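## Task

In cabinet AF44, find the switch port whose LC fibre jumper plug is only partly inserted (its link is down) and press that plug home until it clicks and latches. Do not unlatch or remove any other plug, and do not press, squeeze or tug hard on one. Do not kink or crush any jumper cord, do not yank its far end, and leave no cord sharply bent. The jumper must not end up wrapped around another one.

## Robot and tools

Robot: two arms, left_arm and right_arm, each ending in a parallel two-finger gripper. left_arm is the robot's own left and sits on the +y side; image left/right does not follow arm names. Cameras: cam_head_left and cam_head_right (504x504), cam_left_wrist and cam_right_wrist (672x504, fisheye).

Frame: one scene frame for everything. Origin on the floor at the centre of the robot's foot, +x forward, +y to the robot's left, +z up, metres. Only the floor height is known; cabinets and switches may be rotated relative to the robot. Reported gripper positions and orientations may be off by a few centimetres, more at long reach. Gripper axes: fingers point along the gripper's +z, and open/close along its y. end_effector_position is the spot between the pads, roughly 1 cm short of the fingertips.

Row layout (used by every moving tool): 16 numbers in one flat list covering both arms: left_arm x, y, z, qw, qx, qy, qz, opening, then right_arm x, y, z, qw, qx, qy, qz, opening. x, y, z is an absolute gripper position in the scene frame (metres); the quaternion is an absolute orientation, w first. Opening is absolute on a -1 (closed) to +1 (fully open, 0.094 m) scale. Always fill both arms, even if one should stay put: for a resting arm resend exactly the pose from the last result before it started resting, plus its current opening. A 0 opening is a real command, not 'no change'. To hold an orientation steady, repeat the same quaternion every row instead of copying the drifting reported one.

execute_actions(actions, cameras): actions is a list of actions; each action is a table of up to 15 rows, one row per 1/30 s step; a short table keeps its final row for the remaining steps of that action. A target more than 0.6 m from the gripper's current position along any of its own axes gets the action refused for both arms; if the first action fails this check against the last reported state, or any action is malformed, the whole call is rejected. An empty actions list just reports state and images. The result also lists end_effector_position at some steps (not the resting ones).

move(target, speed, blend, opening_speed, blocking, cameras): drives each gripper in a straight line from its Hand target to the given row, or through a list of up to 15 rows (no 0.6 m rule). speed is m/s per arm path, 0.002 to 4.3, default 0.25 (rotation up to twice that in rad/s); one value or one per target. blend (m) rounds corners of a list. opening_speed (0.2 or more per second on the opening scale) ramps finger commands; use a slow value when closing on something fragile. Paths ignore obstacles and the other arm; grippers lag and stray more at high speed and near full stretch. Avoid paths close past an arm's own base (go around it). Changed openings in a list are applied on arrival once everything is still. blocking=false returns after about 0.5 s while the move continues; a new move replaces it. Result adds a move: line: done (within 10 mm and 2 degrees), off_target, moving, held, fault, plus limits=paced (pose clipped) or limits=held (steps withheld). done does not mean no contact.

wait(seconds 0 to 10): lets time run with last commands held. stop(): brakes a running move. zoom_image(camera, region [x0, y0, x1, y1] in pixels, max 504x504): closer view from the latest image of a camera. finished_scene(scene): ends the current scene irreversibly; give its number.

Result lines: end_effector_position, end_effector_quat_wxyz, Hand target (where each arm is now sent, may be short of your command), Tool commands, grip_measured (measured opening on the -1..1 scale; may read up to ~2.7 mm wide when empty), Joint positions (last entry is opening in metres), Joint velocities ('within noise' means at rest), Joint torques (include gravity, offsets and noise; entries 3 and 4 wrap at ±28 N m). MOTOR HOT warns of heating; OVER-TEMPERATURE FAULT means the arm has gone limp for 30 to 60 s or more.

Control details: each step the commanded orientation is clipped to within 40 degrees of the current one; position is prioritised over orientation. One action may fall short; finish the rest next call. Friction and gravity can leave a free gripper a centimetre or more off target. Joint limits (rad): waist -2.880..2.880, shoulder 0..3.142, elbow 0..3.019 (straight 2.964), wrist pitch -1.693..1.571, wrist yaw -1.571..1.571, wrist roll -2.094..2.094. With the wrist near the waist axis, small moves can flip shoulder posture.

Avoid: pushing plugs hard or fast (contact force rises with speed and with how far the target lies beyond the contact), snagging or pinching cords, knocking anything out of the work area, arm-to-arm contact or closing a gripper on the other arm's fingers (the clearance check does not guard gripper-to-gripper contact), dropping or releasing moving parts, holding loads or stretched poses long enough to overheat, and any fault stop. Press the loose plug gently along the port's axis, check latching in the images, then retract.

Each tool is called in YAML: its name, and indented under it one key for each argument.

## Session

execute_actions:
  actions: []

zoom_image:
  camera: "cam_head_left"
  region: [100, 100, 500, 400]

zoom_image:
  camera: "cam_head_right"
  region: [50, 100, 450, 400]

Scene clock: 0.00 s.
left_arm: end_effector_position=(+0.4104, -0.0930, +1.0999) grip_measured=+1.000 end_effector_quat_wxyz=(+0.130, -0.142, +0.981, -0.014) | right_arm: end_effector_position=(+0.6114, -0.2331, +1.0937) grip_measured=+1.000 end_effector_quat_wxyz=(-0.019, +0.280, +0.959, -0.032)
Joint positions: left_arm=[0.299 1.877 1.034 -0.348 -0.648 -0.954 0.094] | right_arm=[2.119 1.763 1.415 -0.856 0.296 0.63 0.094]
Joint velocities: within noise
Joint torques (N m): no reading
Heat: left arm: hottest shoulder 30 °C; right arm: hottest elbow 37 °C.
Hand target: left_arm +0.4180, -0.0986, +1.1066; +0.137, -0.146, +0.980, -0.022 | right_arm +0.6213, -0.2338, +1.0994; -0.010, +0.282, +0.959, -0.029
Tool commands: left_gripper/opening=+1.0 right_gripper/opening=+1.0

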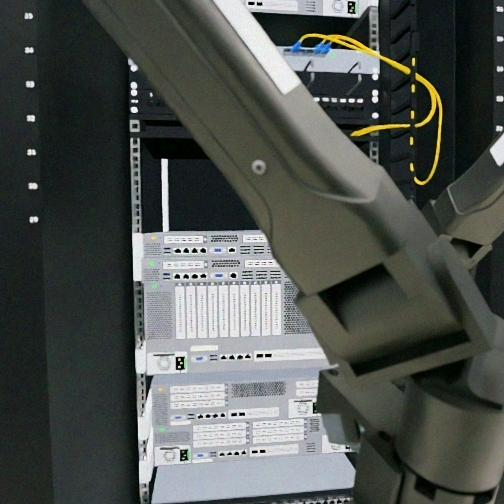

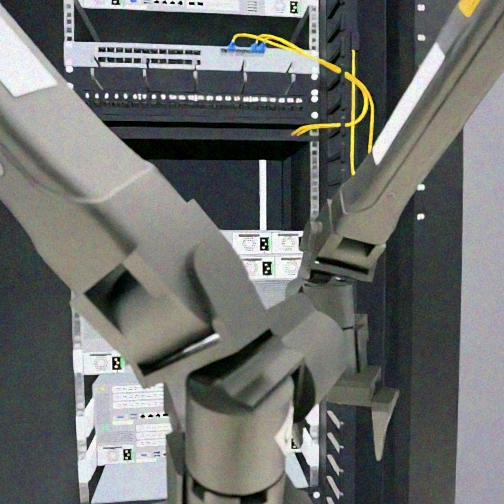

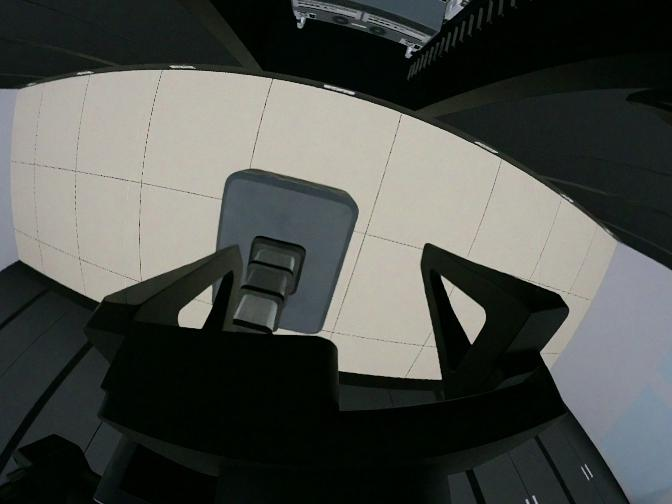

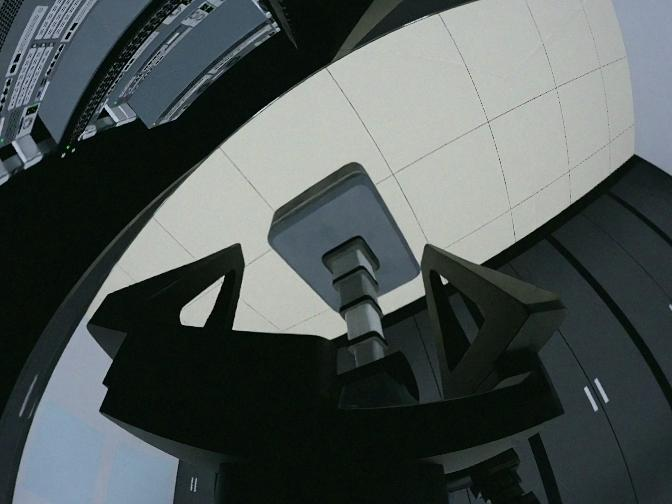

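Scaled by 1.260 from the camera's 504x504 image, which has a finer 720x720 frame.

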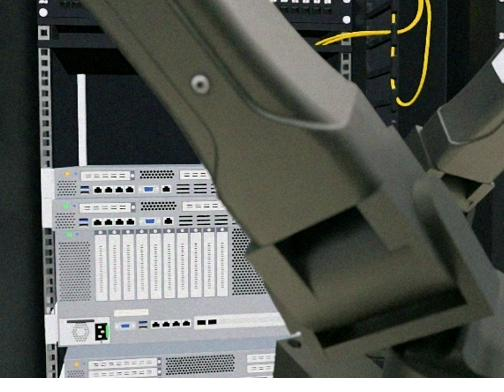

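Scaled by 1.260 from the camera's 504x504 image, which has a finer 720x720 frame.

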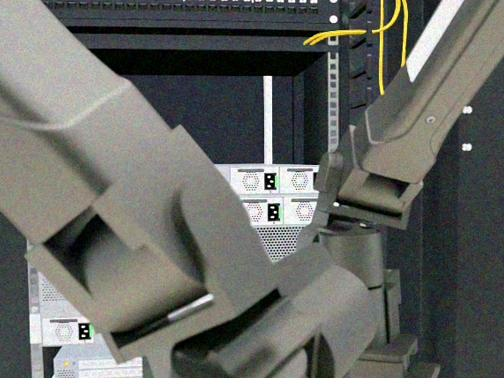

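zoom_image:
  camera: "cam_head_right"
  region: [190, 20, 330, 120]

zoom_image:
  camera: "cam_head_right"
  region: [210, 25, 290, 65]

zoom_image:
  camera: "cam_head_left"
  region: [280, 25, 360, 65]

Scaled by 3.600 from the camera's 504x504 image, which has a finer 720x720 frame.

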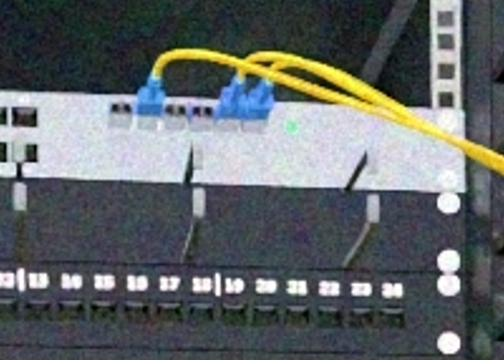

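Scaled by 6.300 from the camera's 504x504 image, which has a finer 720x720 frame.

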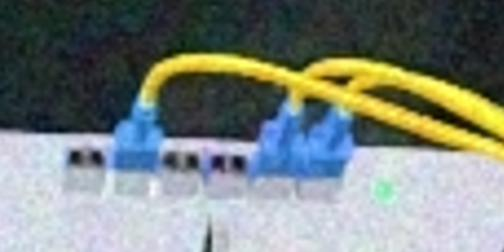

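Scaled by 6.300 from the camera's 504x504 image, which has a finer 720x720 frame.

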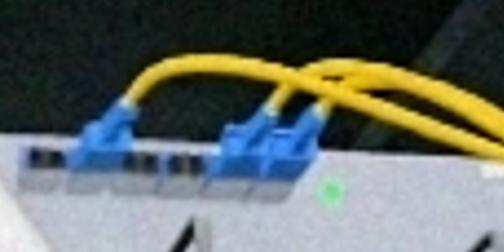

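move:
  target:
    - [0.42,0.10,1.25,0.13,-0.142,0.981,-0.014,1,0.6213,-0.2338,1.0994,-0.01,0.282,0.959,-0.029,1]
    - [0.45,0.33,1.5,0.6533,0.2706,0.6533,-0.2706,1,0.6213,-0.2338,1.0994,-0.01,0.282,0.959,-0.029,1]
  speed: 0.25
  blend: 0.05
  cameras: ["cam_head_right","cam_left_wrist"]

move:
  target:
    - [0.45,0.33,1.5,0.6533,0.2706,0.6533,-0.2706,1,0.55,-0.16,1.45,0.718,0.015,0.696,-0.003,-1]
    - [0.45,0.33,1.5,0.6533,0.2706,0.6533,-0.2706,1,0.60,-0.15,1.69,0.718,0.015,0.696,-0.003,-1]
  speed: 0.25
  blend: 0.05

zoom_image:
  camera: "cam_right_wrist"
  region: [270, 60, 430, 180]

Scene clock: 23.97 s.
left_arm: end_effector_position=(+0.4502, +0.3253, +1.5064) grip_measured=+1.000 end_effector_quat_wxyz=(+0.653, +0.278, +0.652, -0.267) | right_arm: end_effector_position=(+0.6114, -0.2331, +1.0937) grip_measured=+1.000 end_effector_quat_wxyz=(-0.019, +0.280, +0.959, -0.032)
Joint positions: left_arm=[1.78 0.781 0.56 1.263 1.398 -0.554 0.094] | right_arm=[2.119 1.763 1.415 -0.856 0.296 0.63 0.094]
Joint velocities: within noise
Joint torques (N m): left_arm=[0.44 -5.48 6.31 2.51 -0.61 -0.11] | right_arm=[3.72 -14.97 8.42 0.77 0.25 0.14]
Heat: left arm: hottest shoulder 31 °C; right arm: hottest elbow 38 °C.
Hand target: left_arm +0.4501, +0.3295, +1.5000; +0.651, +0.270, +0.657, -0.267 | right_arm +0.6212, -0.2339, +1.0996; -0.010, +0.282, +0.959, -0.029
Off the commanded pose: left_arm 0.008 m, 1 deg | right_arm 0.011 m, 1 deg.
move: off_target (right_arm)
Images, in order (width x height): cam_head_right 504x504, cam_left_wrist 672x504.

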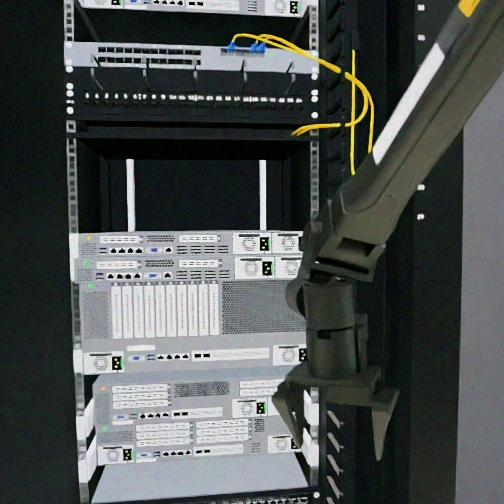

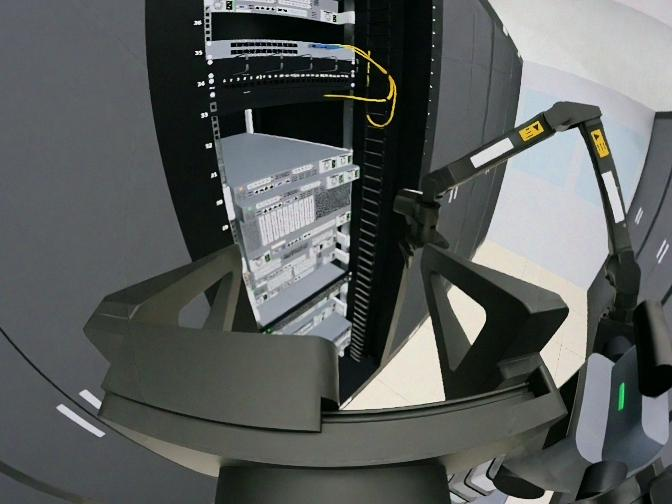

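Scene clock: 29.17 s.
left_arm: end_effector_position=(+0.4499, +0.3251, +1.5059) grip_measured=+1.000 end_effector_quat_wxyz=(+0.655, +0.278, +0.648, -0.271) | right_arm: end_effector_position=(+0.5938, -0.1452, +1.6610) grip_measured=-0.994 end_effector_quat_wxyz=(+0.707, +0.003, +0.707, -0.009)
Joint positions: left_arm=[1.78 0.807 0.56 1.357 1.398 -0.624 0.094] | right_arm=[2.82 0.912 0.98 0.514 0.679 -0.62 0]
Joint velocities: within noise
Joint torques (N m): left_arm=[0.44 -5.19 6.35 2.41 -0.66 -0.11] | right_arm=[3.31 -3.55 14.5 1.58 -0.21 0.02]
Heat: left arm: hottest shoulder 31 °C; right arm: hottest elbow 39 °C.
Hand target: left_arm +0.4500, +0.3298, +1.5000; +0.653, +0.270, +0.654, -0.270 | right_arm +0.5987, -0.1509, +1.6892; +0.718, +0.015, +0.696, -0.003
Off the commanded pose: left_arm 0.008 m, 1 deg | right_arm 0.030 m, 2 deg.
move: off_target (right_arm)

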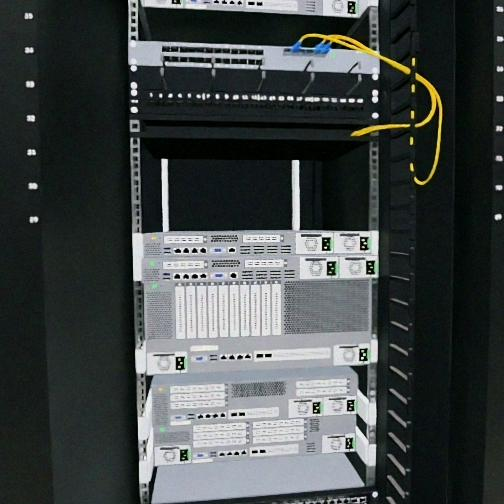

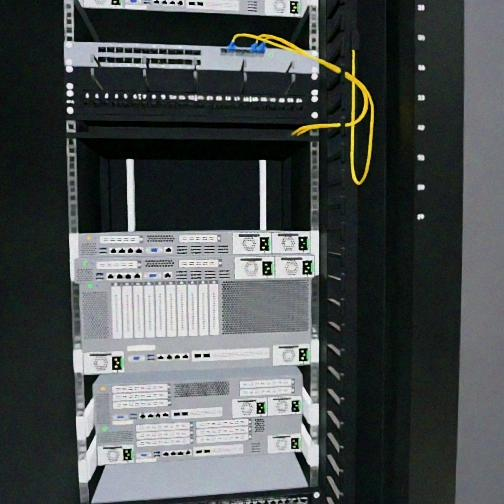

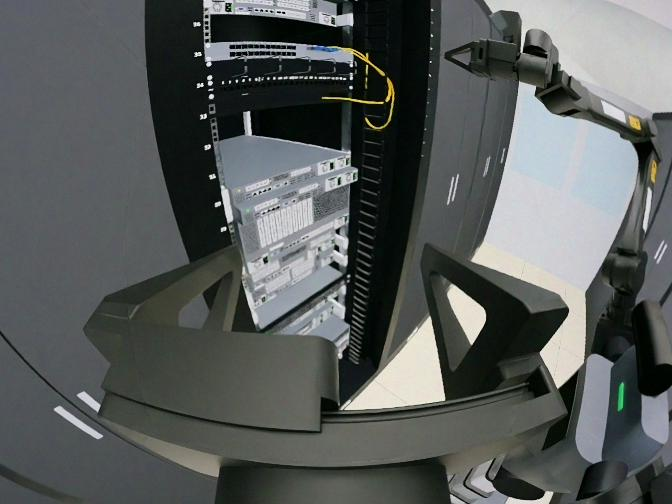

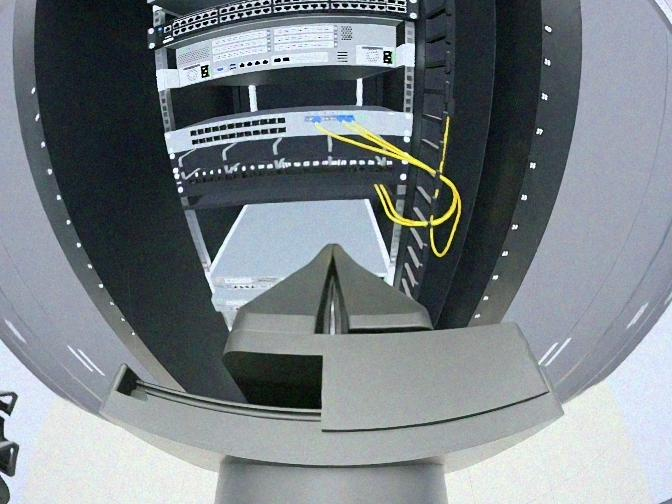

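Scaled by 3.150 from the camera's 672x504 image, which has a finer 960x720 frame.

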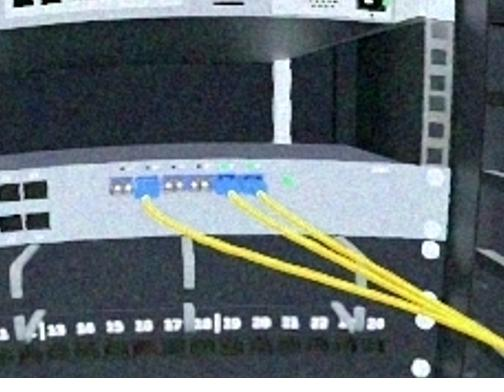

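move:
  target:
    - [0.45,0.33,1.5,0.6533,0.2706,0.6533,-0.2706,1,0.73,-0.09,1.72,0.6879,0.2118,0.6669,-0.1944,-1]
    - [0.45,0.33,1.5,0.6533,0.2706,0.6533,-0.2706,1,0.82,-0.115,1.72,0.6879,0.2118,0.6669,-0.1944,-1]
  speed: 0.2
  blend: 0.05
  cameras: ["cam_right_wrist","cam_left_wrist"]

zoom_image:
  camera: "cam_right_wrist"
  region: [220, 130, 360, 260]

Scene clock: 52.97 s.
left_arm: end_effector_position=(+0.4498, +0.3251, +1.5059) grip_measured=+1.000 end_effector_quat_wxyz=(+0.655, +0.278, +0.648, -0.272) | right_arm: end_effector_position=(+0.8113, -0.1002, +1.7048) grip_measured=-0.994 end_effector_quat_wxyz=(+0.683, +0.191, +0.677, -0.195)
Joint positions: left_arm=[1.78 0.807 0.56 1.358 1.398 -0.624 0.094] | right_arm=[2.735 1.69 1.92 0.858 1.004 -0.964 0]
Joint velocities: within noise
Joint torques (N m): left_arm=[0.44 -5.13 6.17 2.32 -0.59 -0.08] | right_arm=[4.89 -12.57 14.22 0.98 -0.49 0.23]
Heat: left arm: hottest elbow 31 °C; right arm: hottest elbow 47 °C.
Hand target: left_arm +0.4500, +0.3298, +1.5000; +0.653, +0.270, +0.654, -0.270 | right_arm +0.8180, -0.1153, +1.7192; +0.688, +0.211, +0.666, -0.194
Off the commanded pose: left_arm 0.008 m, 1 deg | right_arm 0.023 m, 3 deg.
move: off_target (right_arm); blend cut to 0.0467 m at target 1
Images, in order (width x height): cam_left_wrist 672x504, cam_right_wrist 672x504.

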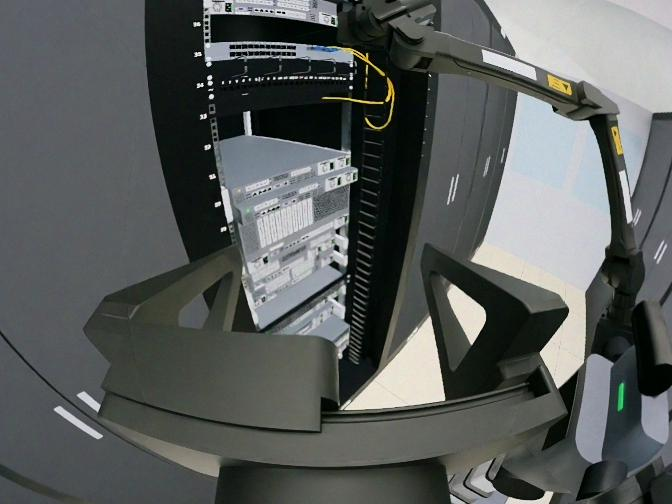

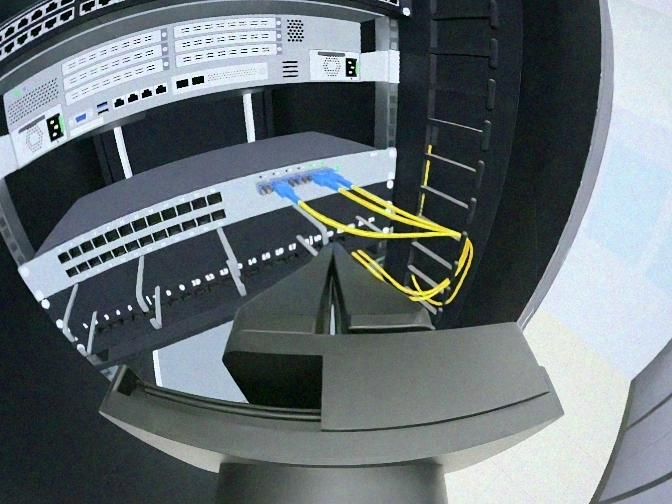

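Scaled by 3.600 from the camera's 672x504 image, which has a finer 960x720 frame.

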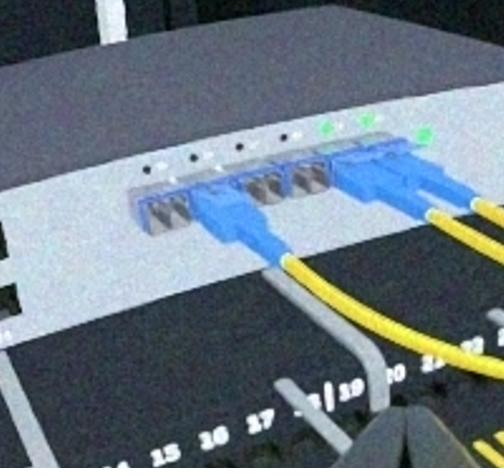

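move:
  target: [0.45,0.33,1.5,0.6533,0.2706,0.6533,-0.2706,1,0.857,-0.118,1.719,0.6879,0.2118,0.6669,-0.1944,-1]
  speed: 0.08
  cameras: ["cam_right_wrist"]

zoom_image:
  camera: "cam_right_wrist"
  region: [250, 150, 370, 260]

Scene clock: 69.50 s.
left_arm: end_effector_position=(+0.4498, +0.3251, +1.5059) grip_measured=+1.000 end_effector_quat_wxyz=(+0.655, +0.278, +0.648, -0.272) | right_arm: end_effector_position=(+0.8484, -0.1008, +1.7053) grip_measured=-0.994 end_effector_quat_wxyz=(+0.683, +0.191, +0.678, -0.193)
Joint positions: left_arm=[1.78 0.807 0.56 1.358 1.398 -0.624 0.094] | right_arm=[2.698 1.774 2.084 0.724 0.986 -0.897 0]
Joint velocities: within noise
Joint torques (N m): left_arm=[0.26 -5.25 6.26 2.36 -0.61 -0.11] | right_arm=[4.84 -13.63 14.32 1.03 -0.47 0.17]
Heat: left arm: hottest elbow 31 °C; right arm: hottest elbow 47 °C.
Hand target: left_arm +0.4500, +0.3298, +1.5000; +0.653, +0.270, +0.654, -0.270 | right_arm +0.8548, -0.1184, +1.7184; +0.688, +0.211, +0.666, -0.194
Off the commanded pose: left_arm 0.008 m, 1 deg | right_arm 0.024 m, 3 deg.
move: off_target (right_arm)
Images, in order (width x height): cam_right_wrist 672x504.

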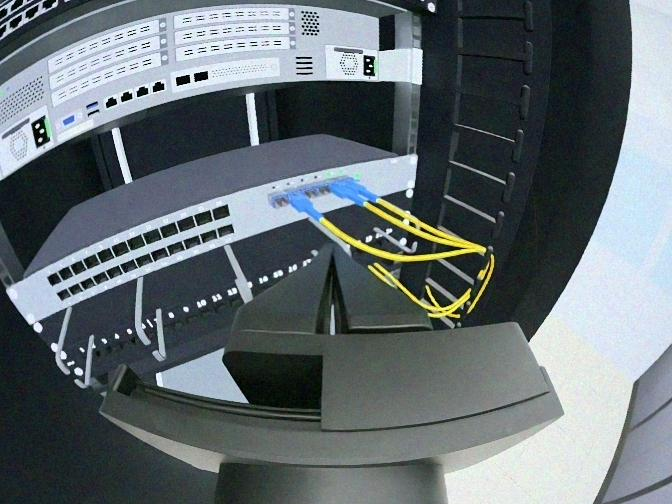

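Scaled by 4.200 from the camera's 672x504 image, which has a finer 960x720 frame.

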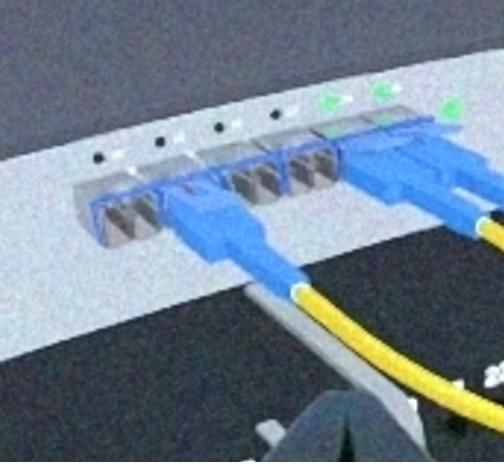

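move:
  target: [0.45,0.33,1.5,0.6533,0.2706,0.6533,-0.2706,1,0.892,-0.127,1.709,0.6879,0.2118,0.6669,-0.1944,-1]
  speed: 0.08
  cameras: ["cam_right_wrist"]

zoom_image:
  camera: "cam_right_wrist"
  region: [250, 150, 370, 260]

Scene clock: 94.17 s.
left_arm: end_effector_position=(+0.4498, +0.3251, +1.5059) grip_measured=+1.000 end_effector_quat_wxyz=(+0.655, +0.278, +0.648, -0.272) | right_arm: end_effector_position=(+0.8847, -0.1094, +1.6954) grip_measured=-0.994 end_effector_quat_wxyz=(+0.683, +0.192, +0.678, -0.193)
Joint positions: left_arm=[1.78 0.807 0.56 1.358 1.398 -0.624 0.094] | right_arm=[2.648 1.855 2.231 0.595 0.96 -0.821 0]
Joint velocities: within noise
Joint torques (N m): left_arm=[-0.15 -5.36 6.05 2.22 -0.64 -0.13] | right_arm=[5.13 -14.62 14.35 1.14 -0.42 0.24]
Heat: left arm: hottest elbow 31 °C; right arm: hottest elbow 51 °C.
Hand target: left_arm +0.4500, +0.3298, +1.5000; +0.653, +0.270, +0.654, -0.270 | right_arm +0.8899, -0.1273, +1.7082; +0.688, +0.211, +0.667, -0.194
Off the commanded pose: left_arm 0.008 m, 1 deg | right_arm 0.023 m, 3 deg.
move: off_target (right_arm)
Images, in order (width x height): cam_right_wrist 672x504.

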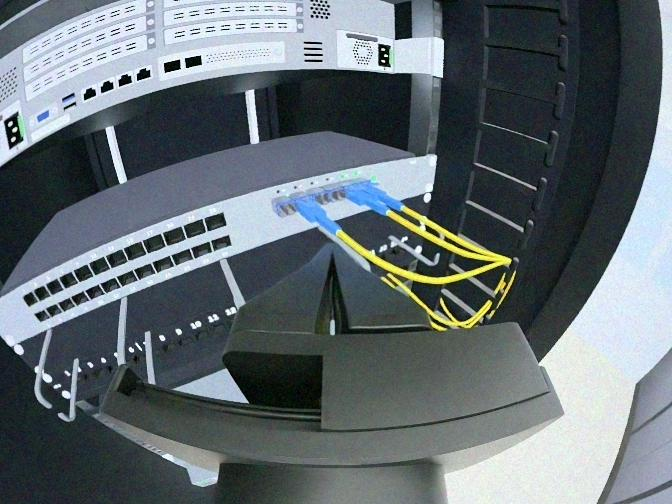

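Scaled by 4.200 from the camera's 672x504 image, which has a finer 960x720 frame.

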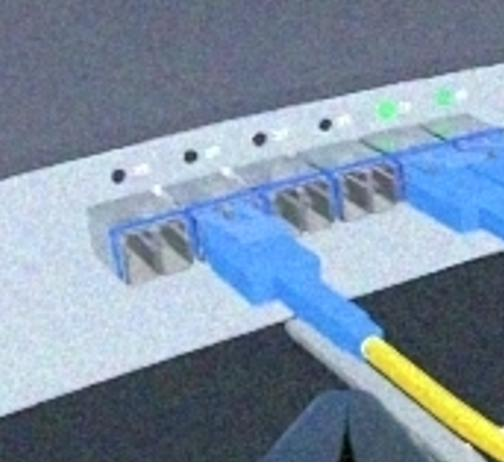

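move:
  target: [0.45,0.33,1.5,0.6533,0.2706,0.6533,-0.2706,1,0.912,-0.131,1.706,0.6879,0.2118,0.6669,-0.1944,-1]
  speed: 0.06
  cameras: ["cam_right_wrist"]

zoom_image:
  camera: "cam_right_wrist"
  region: [270, 170, 370, 260]

Scene clock: 110.90 s.
left_arm: end_effector_position=(+0.4498, +0.3251, +1.5059) grip_measured=+1.000 end_effector_quat_wxyz=(+0.655, +0.278, +0.648, -0.272) | right_arm: end_effector_position=(+0.9052, -0.1116, +1.6925) grip_measured=-0.994 end_effector_quat_wxyz=(+0.683, +0.191, +0.679, -0.192)
Joint positions: left_arm=[1.78 0.807 0.56 1.358 1.398 -0.624 0.094] | right_arm=[2.626 1.918 2.349 0.512 0.947 -0.787 0]
Joint velocities: within noise
Joint torques (N m): left_arm=[0.38 -5.42 6.15 2.19 -0.57 -0.1] | right_arm=[5.19 -15.44 14.39 0.98 -0.4 0.2]
Heat: left arm: hottest elbow 31 °C; right arm: hottest elbow 54 °C.
Hand target: left_arm +0.4500, +0.3298, +1.5000; +0.653, +0.270, +0.654, -0.270 | right_arm +0.9093, -0.1311, +1.7052; +0.688, +0.211, +0.666, -0.194
Off the commanded pose: left_arm 0.008 m, 1 deg | right_arm 0.025 m, 3 deg.
move: off_target (right_arm)
Images, in order (width x height): cam_right_wrist 672x504.

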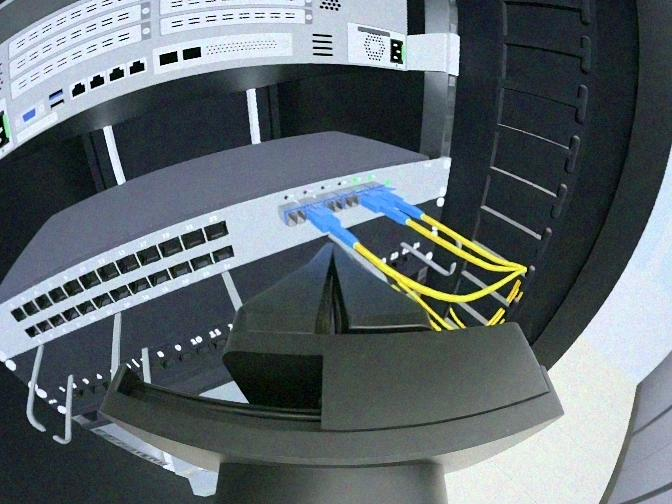

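Scaled by 5.040 from the camera's 672x504 image, which has a finer 960x720 frame.

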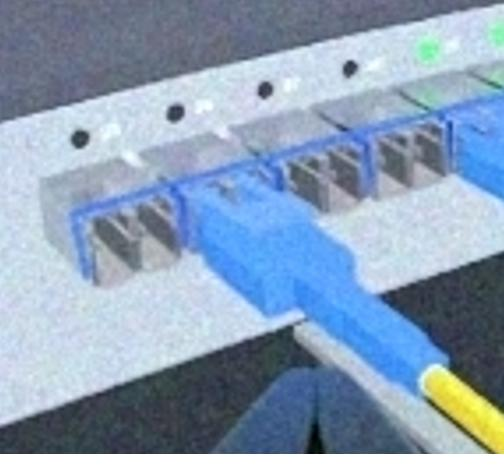

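move:
  target: [0.45,0.33,1.5,0.6533,0.2706,0.6533,-0.2706,1,0.924,-0.137,1.7075,0.6879,0.2118,0.6669,-0.1944,-1]
  speed: 0.05
  cameras: ["cam_right_wrist"]

zoom_image:
  camera: "cam_right_wrist"
  region: [270, 170, 370, 260]

Scene clock: 119.37 s.
left_arm: end_effector_position=(+0.4498, +0.3251, +1.5059) grip_measured=+1.000 end_effector_quat_wxyz=(+0.655, +0.278, +0.648, -0.272) | right_arm: end_effector_position=(+0.9183, -0.1165, +1.6943) grip_measured=-0.994 end_effector_quat_wxyz=(+0.682, +0.191, +0.679, -0.192)
Joint positions: left_arm=[1.78 0.807 0.56 1.358 1.398 -0.624 0.094] | right_arm=[2.611 1.961 2.444 0.441 0.938 -0.765 0]
Joint velocities: within noise
Joint torques (N m): left_arm=[0.26 -5.13 6.15 2.43 -0.62 -0.11] | right_arm=[5.3 -15.97 14.54 1.29 -0.4 0.2]
Heat: left arm: hottest elbow 32 °C; right arm: hottest elbow 55 °C.
Hand target: left_arm +0.4500, +0.3298, +1.5000; +0.653, +0.270, +0.654, -0.270 | right_arm +0.9216, -0.1371, +1.7069; +0.688, +0.211, +0.666, -0.194
Off the commanded pose: left_arm 0.008 m, 1 deg | right_arm 0.025 m, 3 deg.
move: off_target (right_arm)
Images, in order (width x height): cam_right_wrist 672x504.

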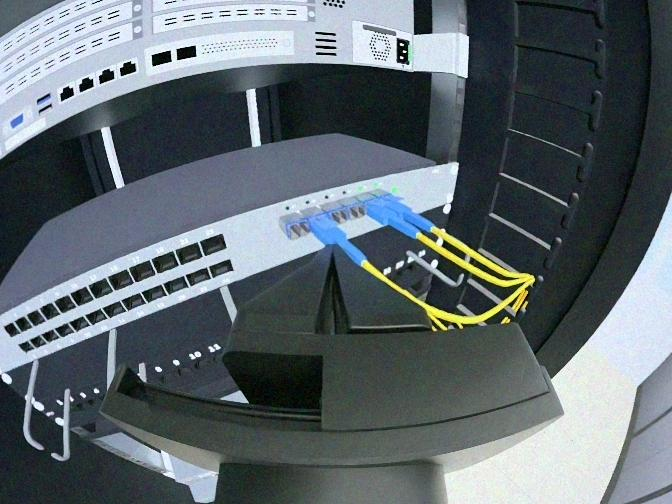

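Scaled by 5.040 from the camera's 672x504 image, which has a finer 960x720 frame.

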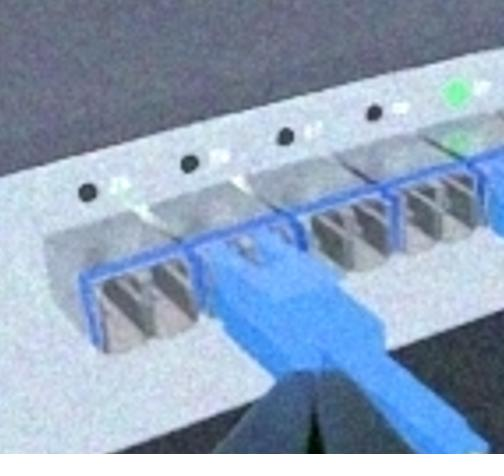

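move:
  target: [0.45,0.33,1.5,0.6533,0.2706,0.6533,-0.2706,1,0.937,-0.137,1.7075,0.6879,0.2118,0.6669,-0.1944,-1]
  speed: 0.05
  cameras: ["cam_right_wrist"]

zoom_image:
  camera: "cam_right_wrist"
  region: [270, 170, 370, 260]

Scene clock: 126.13 s.
left_arm: end_effector_position=(+0.4498, +0.3251, +1.5059) grip_measured=+1.000 end_effector_quat_wxyz=(+0.655, +0.278, +0.648, -0.272) | right_arm: end_effector_position=(+0.9325, -0.1162, +1.6963) grip_measured=-0.994 end_effector_quat_wxyz=(+0.684, +0.191, +0.678, -0.191)
Joint positions: left_arm=[1.78 0.807 0.56 1.358 1.398 -0.624 0.094] | right_arm=[2.602 2.036 2.592 0.359 0.928 -0.751 0]
Joint velocities: within noise
Joint torques (N m): left_arm=[-0.21 -5.6 6.34 2.32 -0.57 -0.12] | right_arm=[5.42 -16.56 14.28 1.25 -0.3 0.24]
Heat: left arm: hottest elbow 32 °C; right arm: hottest elbow 56 °C.
Hand target: left_arm +0.4500, +0.3298, +1.5000; +0.653, +0.270, +0.654, -0.270 | right_arm +0.9345, -0.1371, +1.7067; +0.689, +0.210, +0.666, -0.194
Off the commanded pose: left_arm 0.008 m, 1 deg | right_arm 0.024 m, 3 deg.
move: off_target (right_arm)
Images, in order (width x height): cam_right_wrist 672x504.

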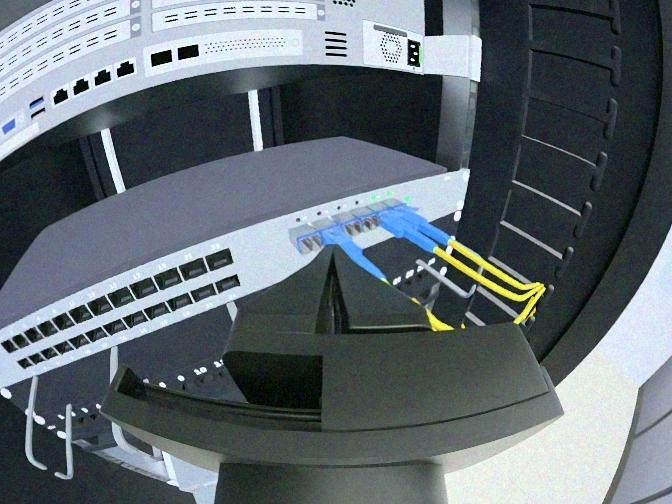

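Scaled by 5.040 from the camera's 672x504 image, which has a finer 960x720 frame.

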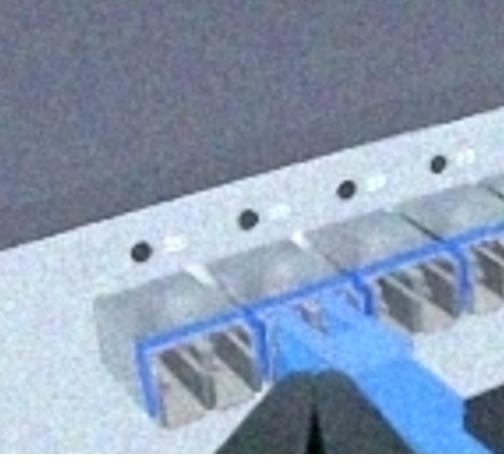

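zoom_image:
  camera: "cam_right_wrist"
  region: [280, 190, 460, 330]

wait:
  seconds: 0

zoom_image:
  camera: "cam_left_wrist"
  region: [290, 20, 390, 90]

zoom_image:
  camera: "cam_head_left"
  region: [260, 10, 360, 90]

zoom_image:
  camera: "cam_head_right"
  region: [190, 10, 290, 90]

Scaled by 2.800 from the camera's 672x504 image, which has a finer 960x720 frame.

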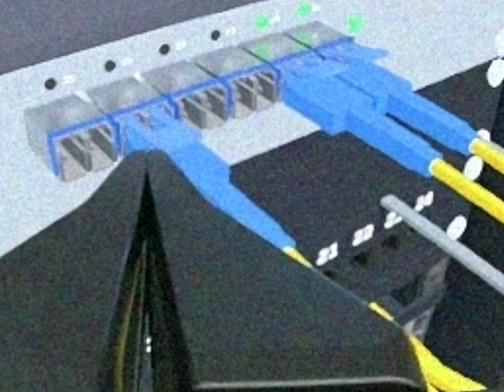

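Scene clock: 135.50 s.
left_arm: end_effector_position=(+0.4498, +0.3251, +1.5059) grip_measured=+1.000 end_effector_quat_wxyz=(+0.655, +0.278, +0.648, -0.272) | right_arm: end_effector_position=(+0.9325, -0.1162, +1.6963) grip_measured=-0.994 end_effector_quat_wxyz=(+0.684, +0.191, +0.678, -0.191)
Joint positions: left_arm=[1.78 0.807 0.56 1.358 1.398 -0.624 0.094] | right_arm=[2.602 2.036 2.592 0.359 0.928 -0.75 0]
Joint velocities: within noise
Joint torques (N m): left_arm=[-0.15 -4.6 6.04 2.3 -0.57 -0.1] | right_arm=[5.48 -16.56 14.3 1.24 -0.28 0.24]
Heat: left arm: hottest elbow 32 °C; right arm: hottest elbow 54 °C.
Hand target: left_arm +0.4500, +0.3298, +1.5000; +0.653, +0.270, +0.654, -0.270 | right_arm +0.9345, -0.1371, +1.7067; +0.689, +0.210, +0.666, -0.194
Tool commands: left_gripper/opening=+1.0 right_gripper/opening=-1.0
Off the commanded pose: left_arm 0.008 m, 1 deg | right_arm 0.024 m, 3 deg.

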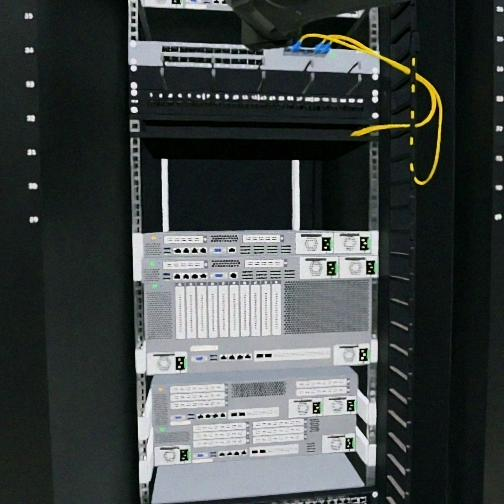

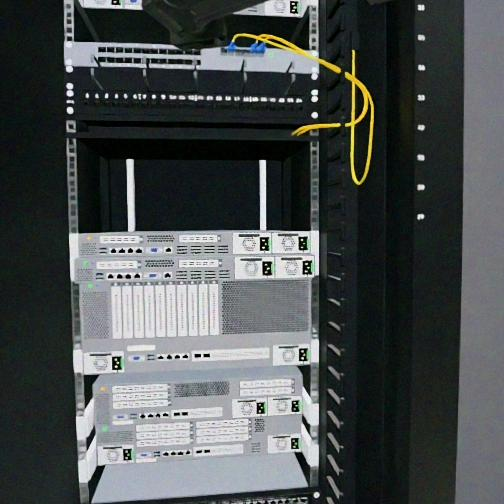

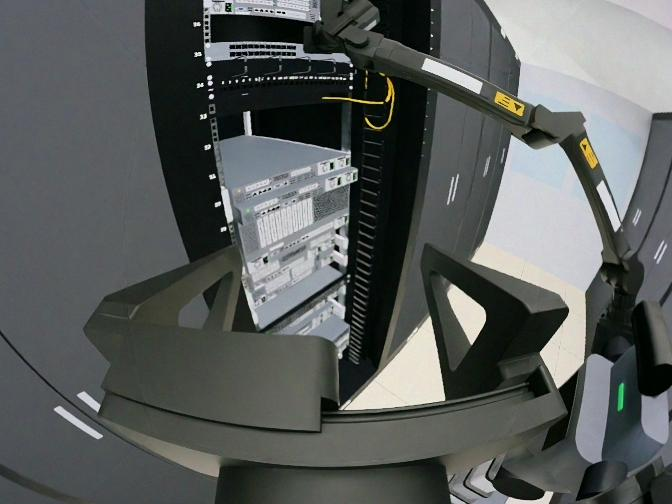

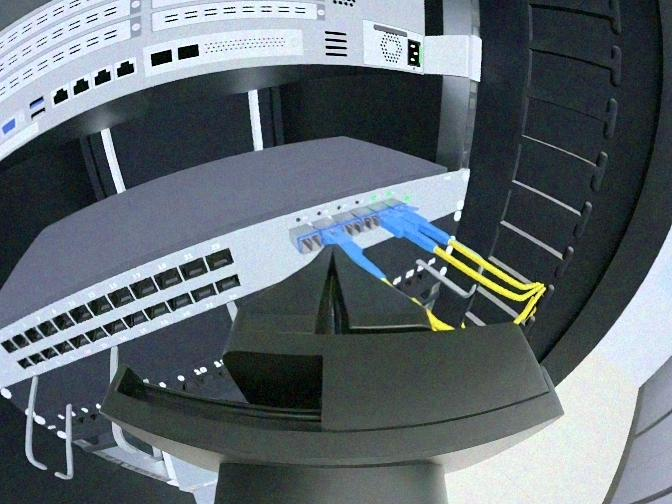

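Scaled by 5.040 from the camera's 672x504 image, which has a finer 960x720 frame.

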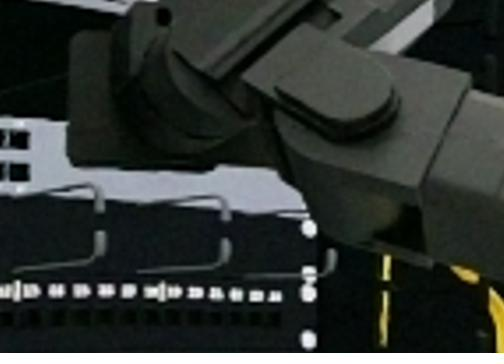

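Scaled by 5.040 from the camera's 504x504 image, which has a finer 720x720 frame.

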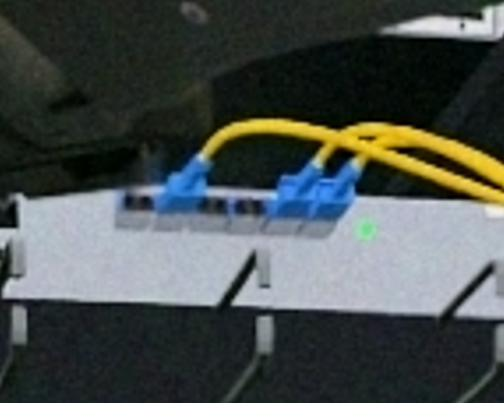

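Scaled by 5.040 from the camera's 504x504 image, which has a finer 720x720 frame.

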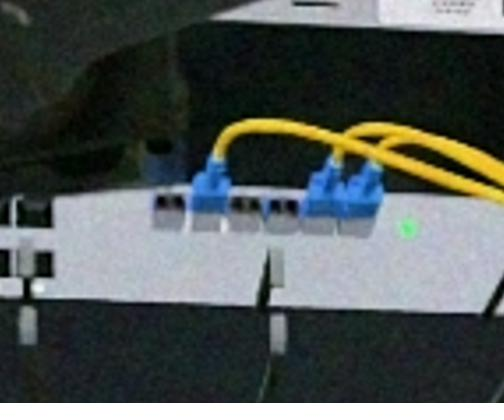

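zoom_image:
  camera: "cam_head_right"
  region: [205, 25, 265, 65]

zoom_image:
  camera: "cam_right_wrist"
  region: [310, 215, 370, 265]

Scaled by 8.400 from the camera's 504x504 image, which has a finer 720x720 frame.

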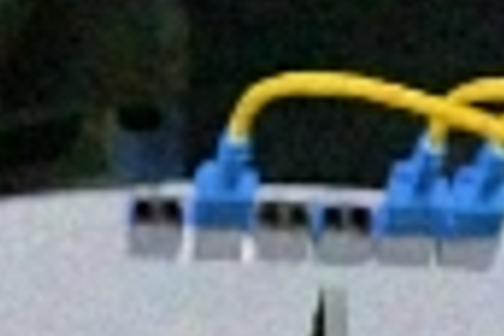

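Scaled by 8.400 from the camera's 672x504 image, which has a finer 960x720 frame.

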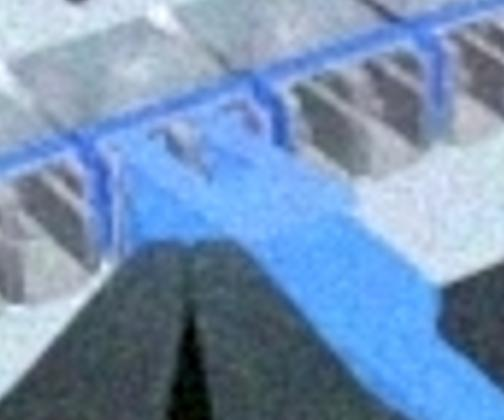

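move:
  target:
    - [0.45,0.33,1.5,0.6533,0.2706,0.6533,-0.2706,1,0.916,-0.135,1.7075,0.6879,0.2118,0.6669,-0.1944,-1]
    - [0.45,0.33,1.5,0.6533,0.2706,0.6533,-0.2706,1,0.918,-0.1435,1.7070,0.6879,0.2118,0.6669,-0.1944,-1]
  speed: 0.05
  cameras: ["cam_right_wrist","cam_head_right"]

zoom_image:
  camera: "cam_right_wrist"
  region: [270, 170, 370, 260]

zoom_image:
  camera: "cam_head_right"
  region: [205, 25, 265, 65]

Scene clock: 163.40 s.
left_arm: end_effector_position=(+0.4498, +0.3251, +1.5059) grip_measured=+1.000 end_effector_quat_wxyz=(+0.655, +0.278, +0.648, -0.272) | right_arm: end_effector_position=(+0.9205, -0.1251, +1.6977) grip_measured=-0.994 end_effector_quat_wxyz=(+0.684, +0.199, +0.675, -0.192)
Joint positions: left_arm=[1.78 0.807 0.56 1.358 1.398 -0.624 0.094] | right_arm=[2.602 1.965 2.465 0.432 0.938 -0.752 0]
Joint velocities: within noise
Joint torques (N m): left_arm=[-0.09 -4.78 6.38 2.4 -0.65 -0.1] | right_arm=[5.48 -18.49 8.84 2.14 -0.41 0.16]
Heat: left arm: hottest elbow 32 °C; right arm: hottest elbow 52 °C.
Hand target: left_arm +0.4500, +0.3298, +1.5000; +0.653, +0.270, +0.654, -0.270 | right_arm +0.9181, -0.1433, +1.7073; +0.688, +0.212, +0.667, -0.194
Off the commanded pose: left_arm 0.008 m, 1 deg | right_arm 0.021 m, 2 deg.
move: off_target (right_arm)
Images, in order (width x height): cam_head_right 504x504, cam_right_wrist 672x504.

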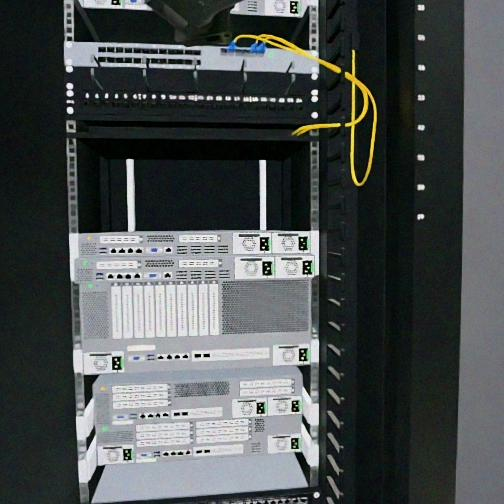

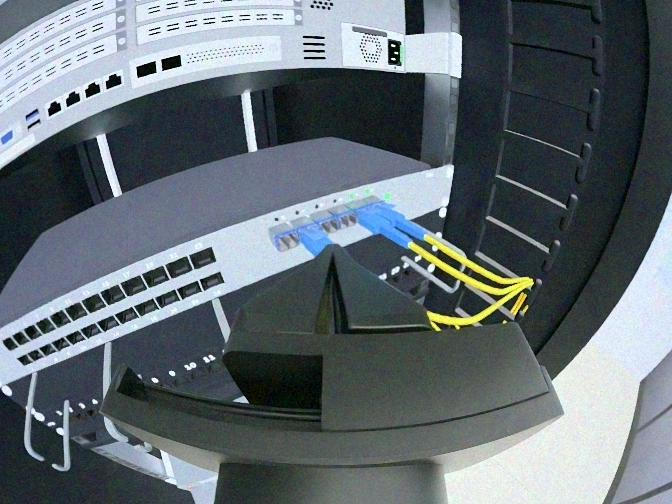

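Scaled by 5.040 from the camera's 672x504 image, which has a finer 960x720 frame.

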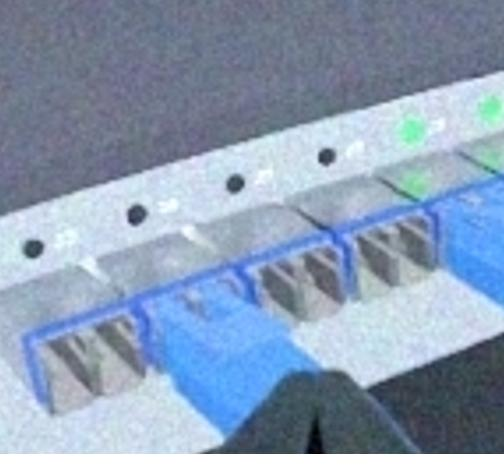

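Scaled by 8.400 from the camera's 504x504 image, which has a finer 720x720 frame.

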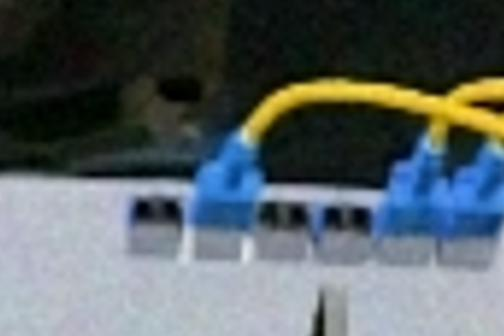

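move:
  target:
    - [0.45,0.33,1.5,0.6533,0.2706,0.6533,-0.2706,1,0.895,-0.138,1.7065,0.6879,0.2118,0.6669,-0.1944,-1]
    - [0.905,-0.138,1.7065,0.6879,0.2118,0.6669,-0.1944,-1]
  speed: 0.06

zoom_image:
  camera: "cam_right_wrist"
  region: [270, 170, 370, 260]

zoom_image:
  camera: "cam_head_right"
  region: [205, 25, 265, 65]


Scaled by 5.040 from the camera's 672x504 image, which has a finer 960x720 frame.

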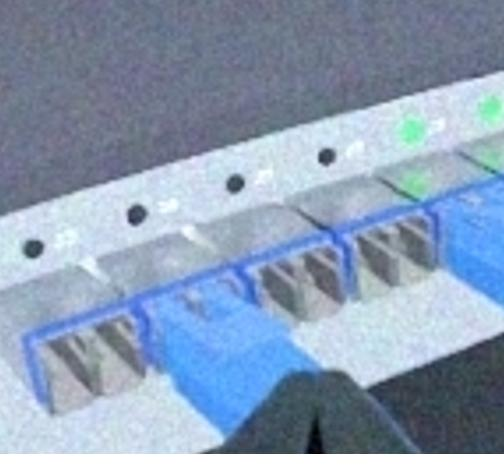

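Scaled by 8.400 from the camera's 504x504 image, which has a finer 720x720 frame.

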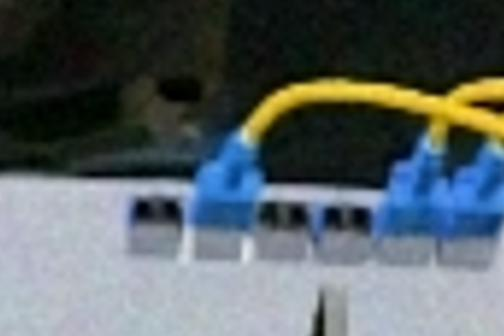

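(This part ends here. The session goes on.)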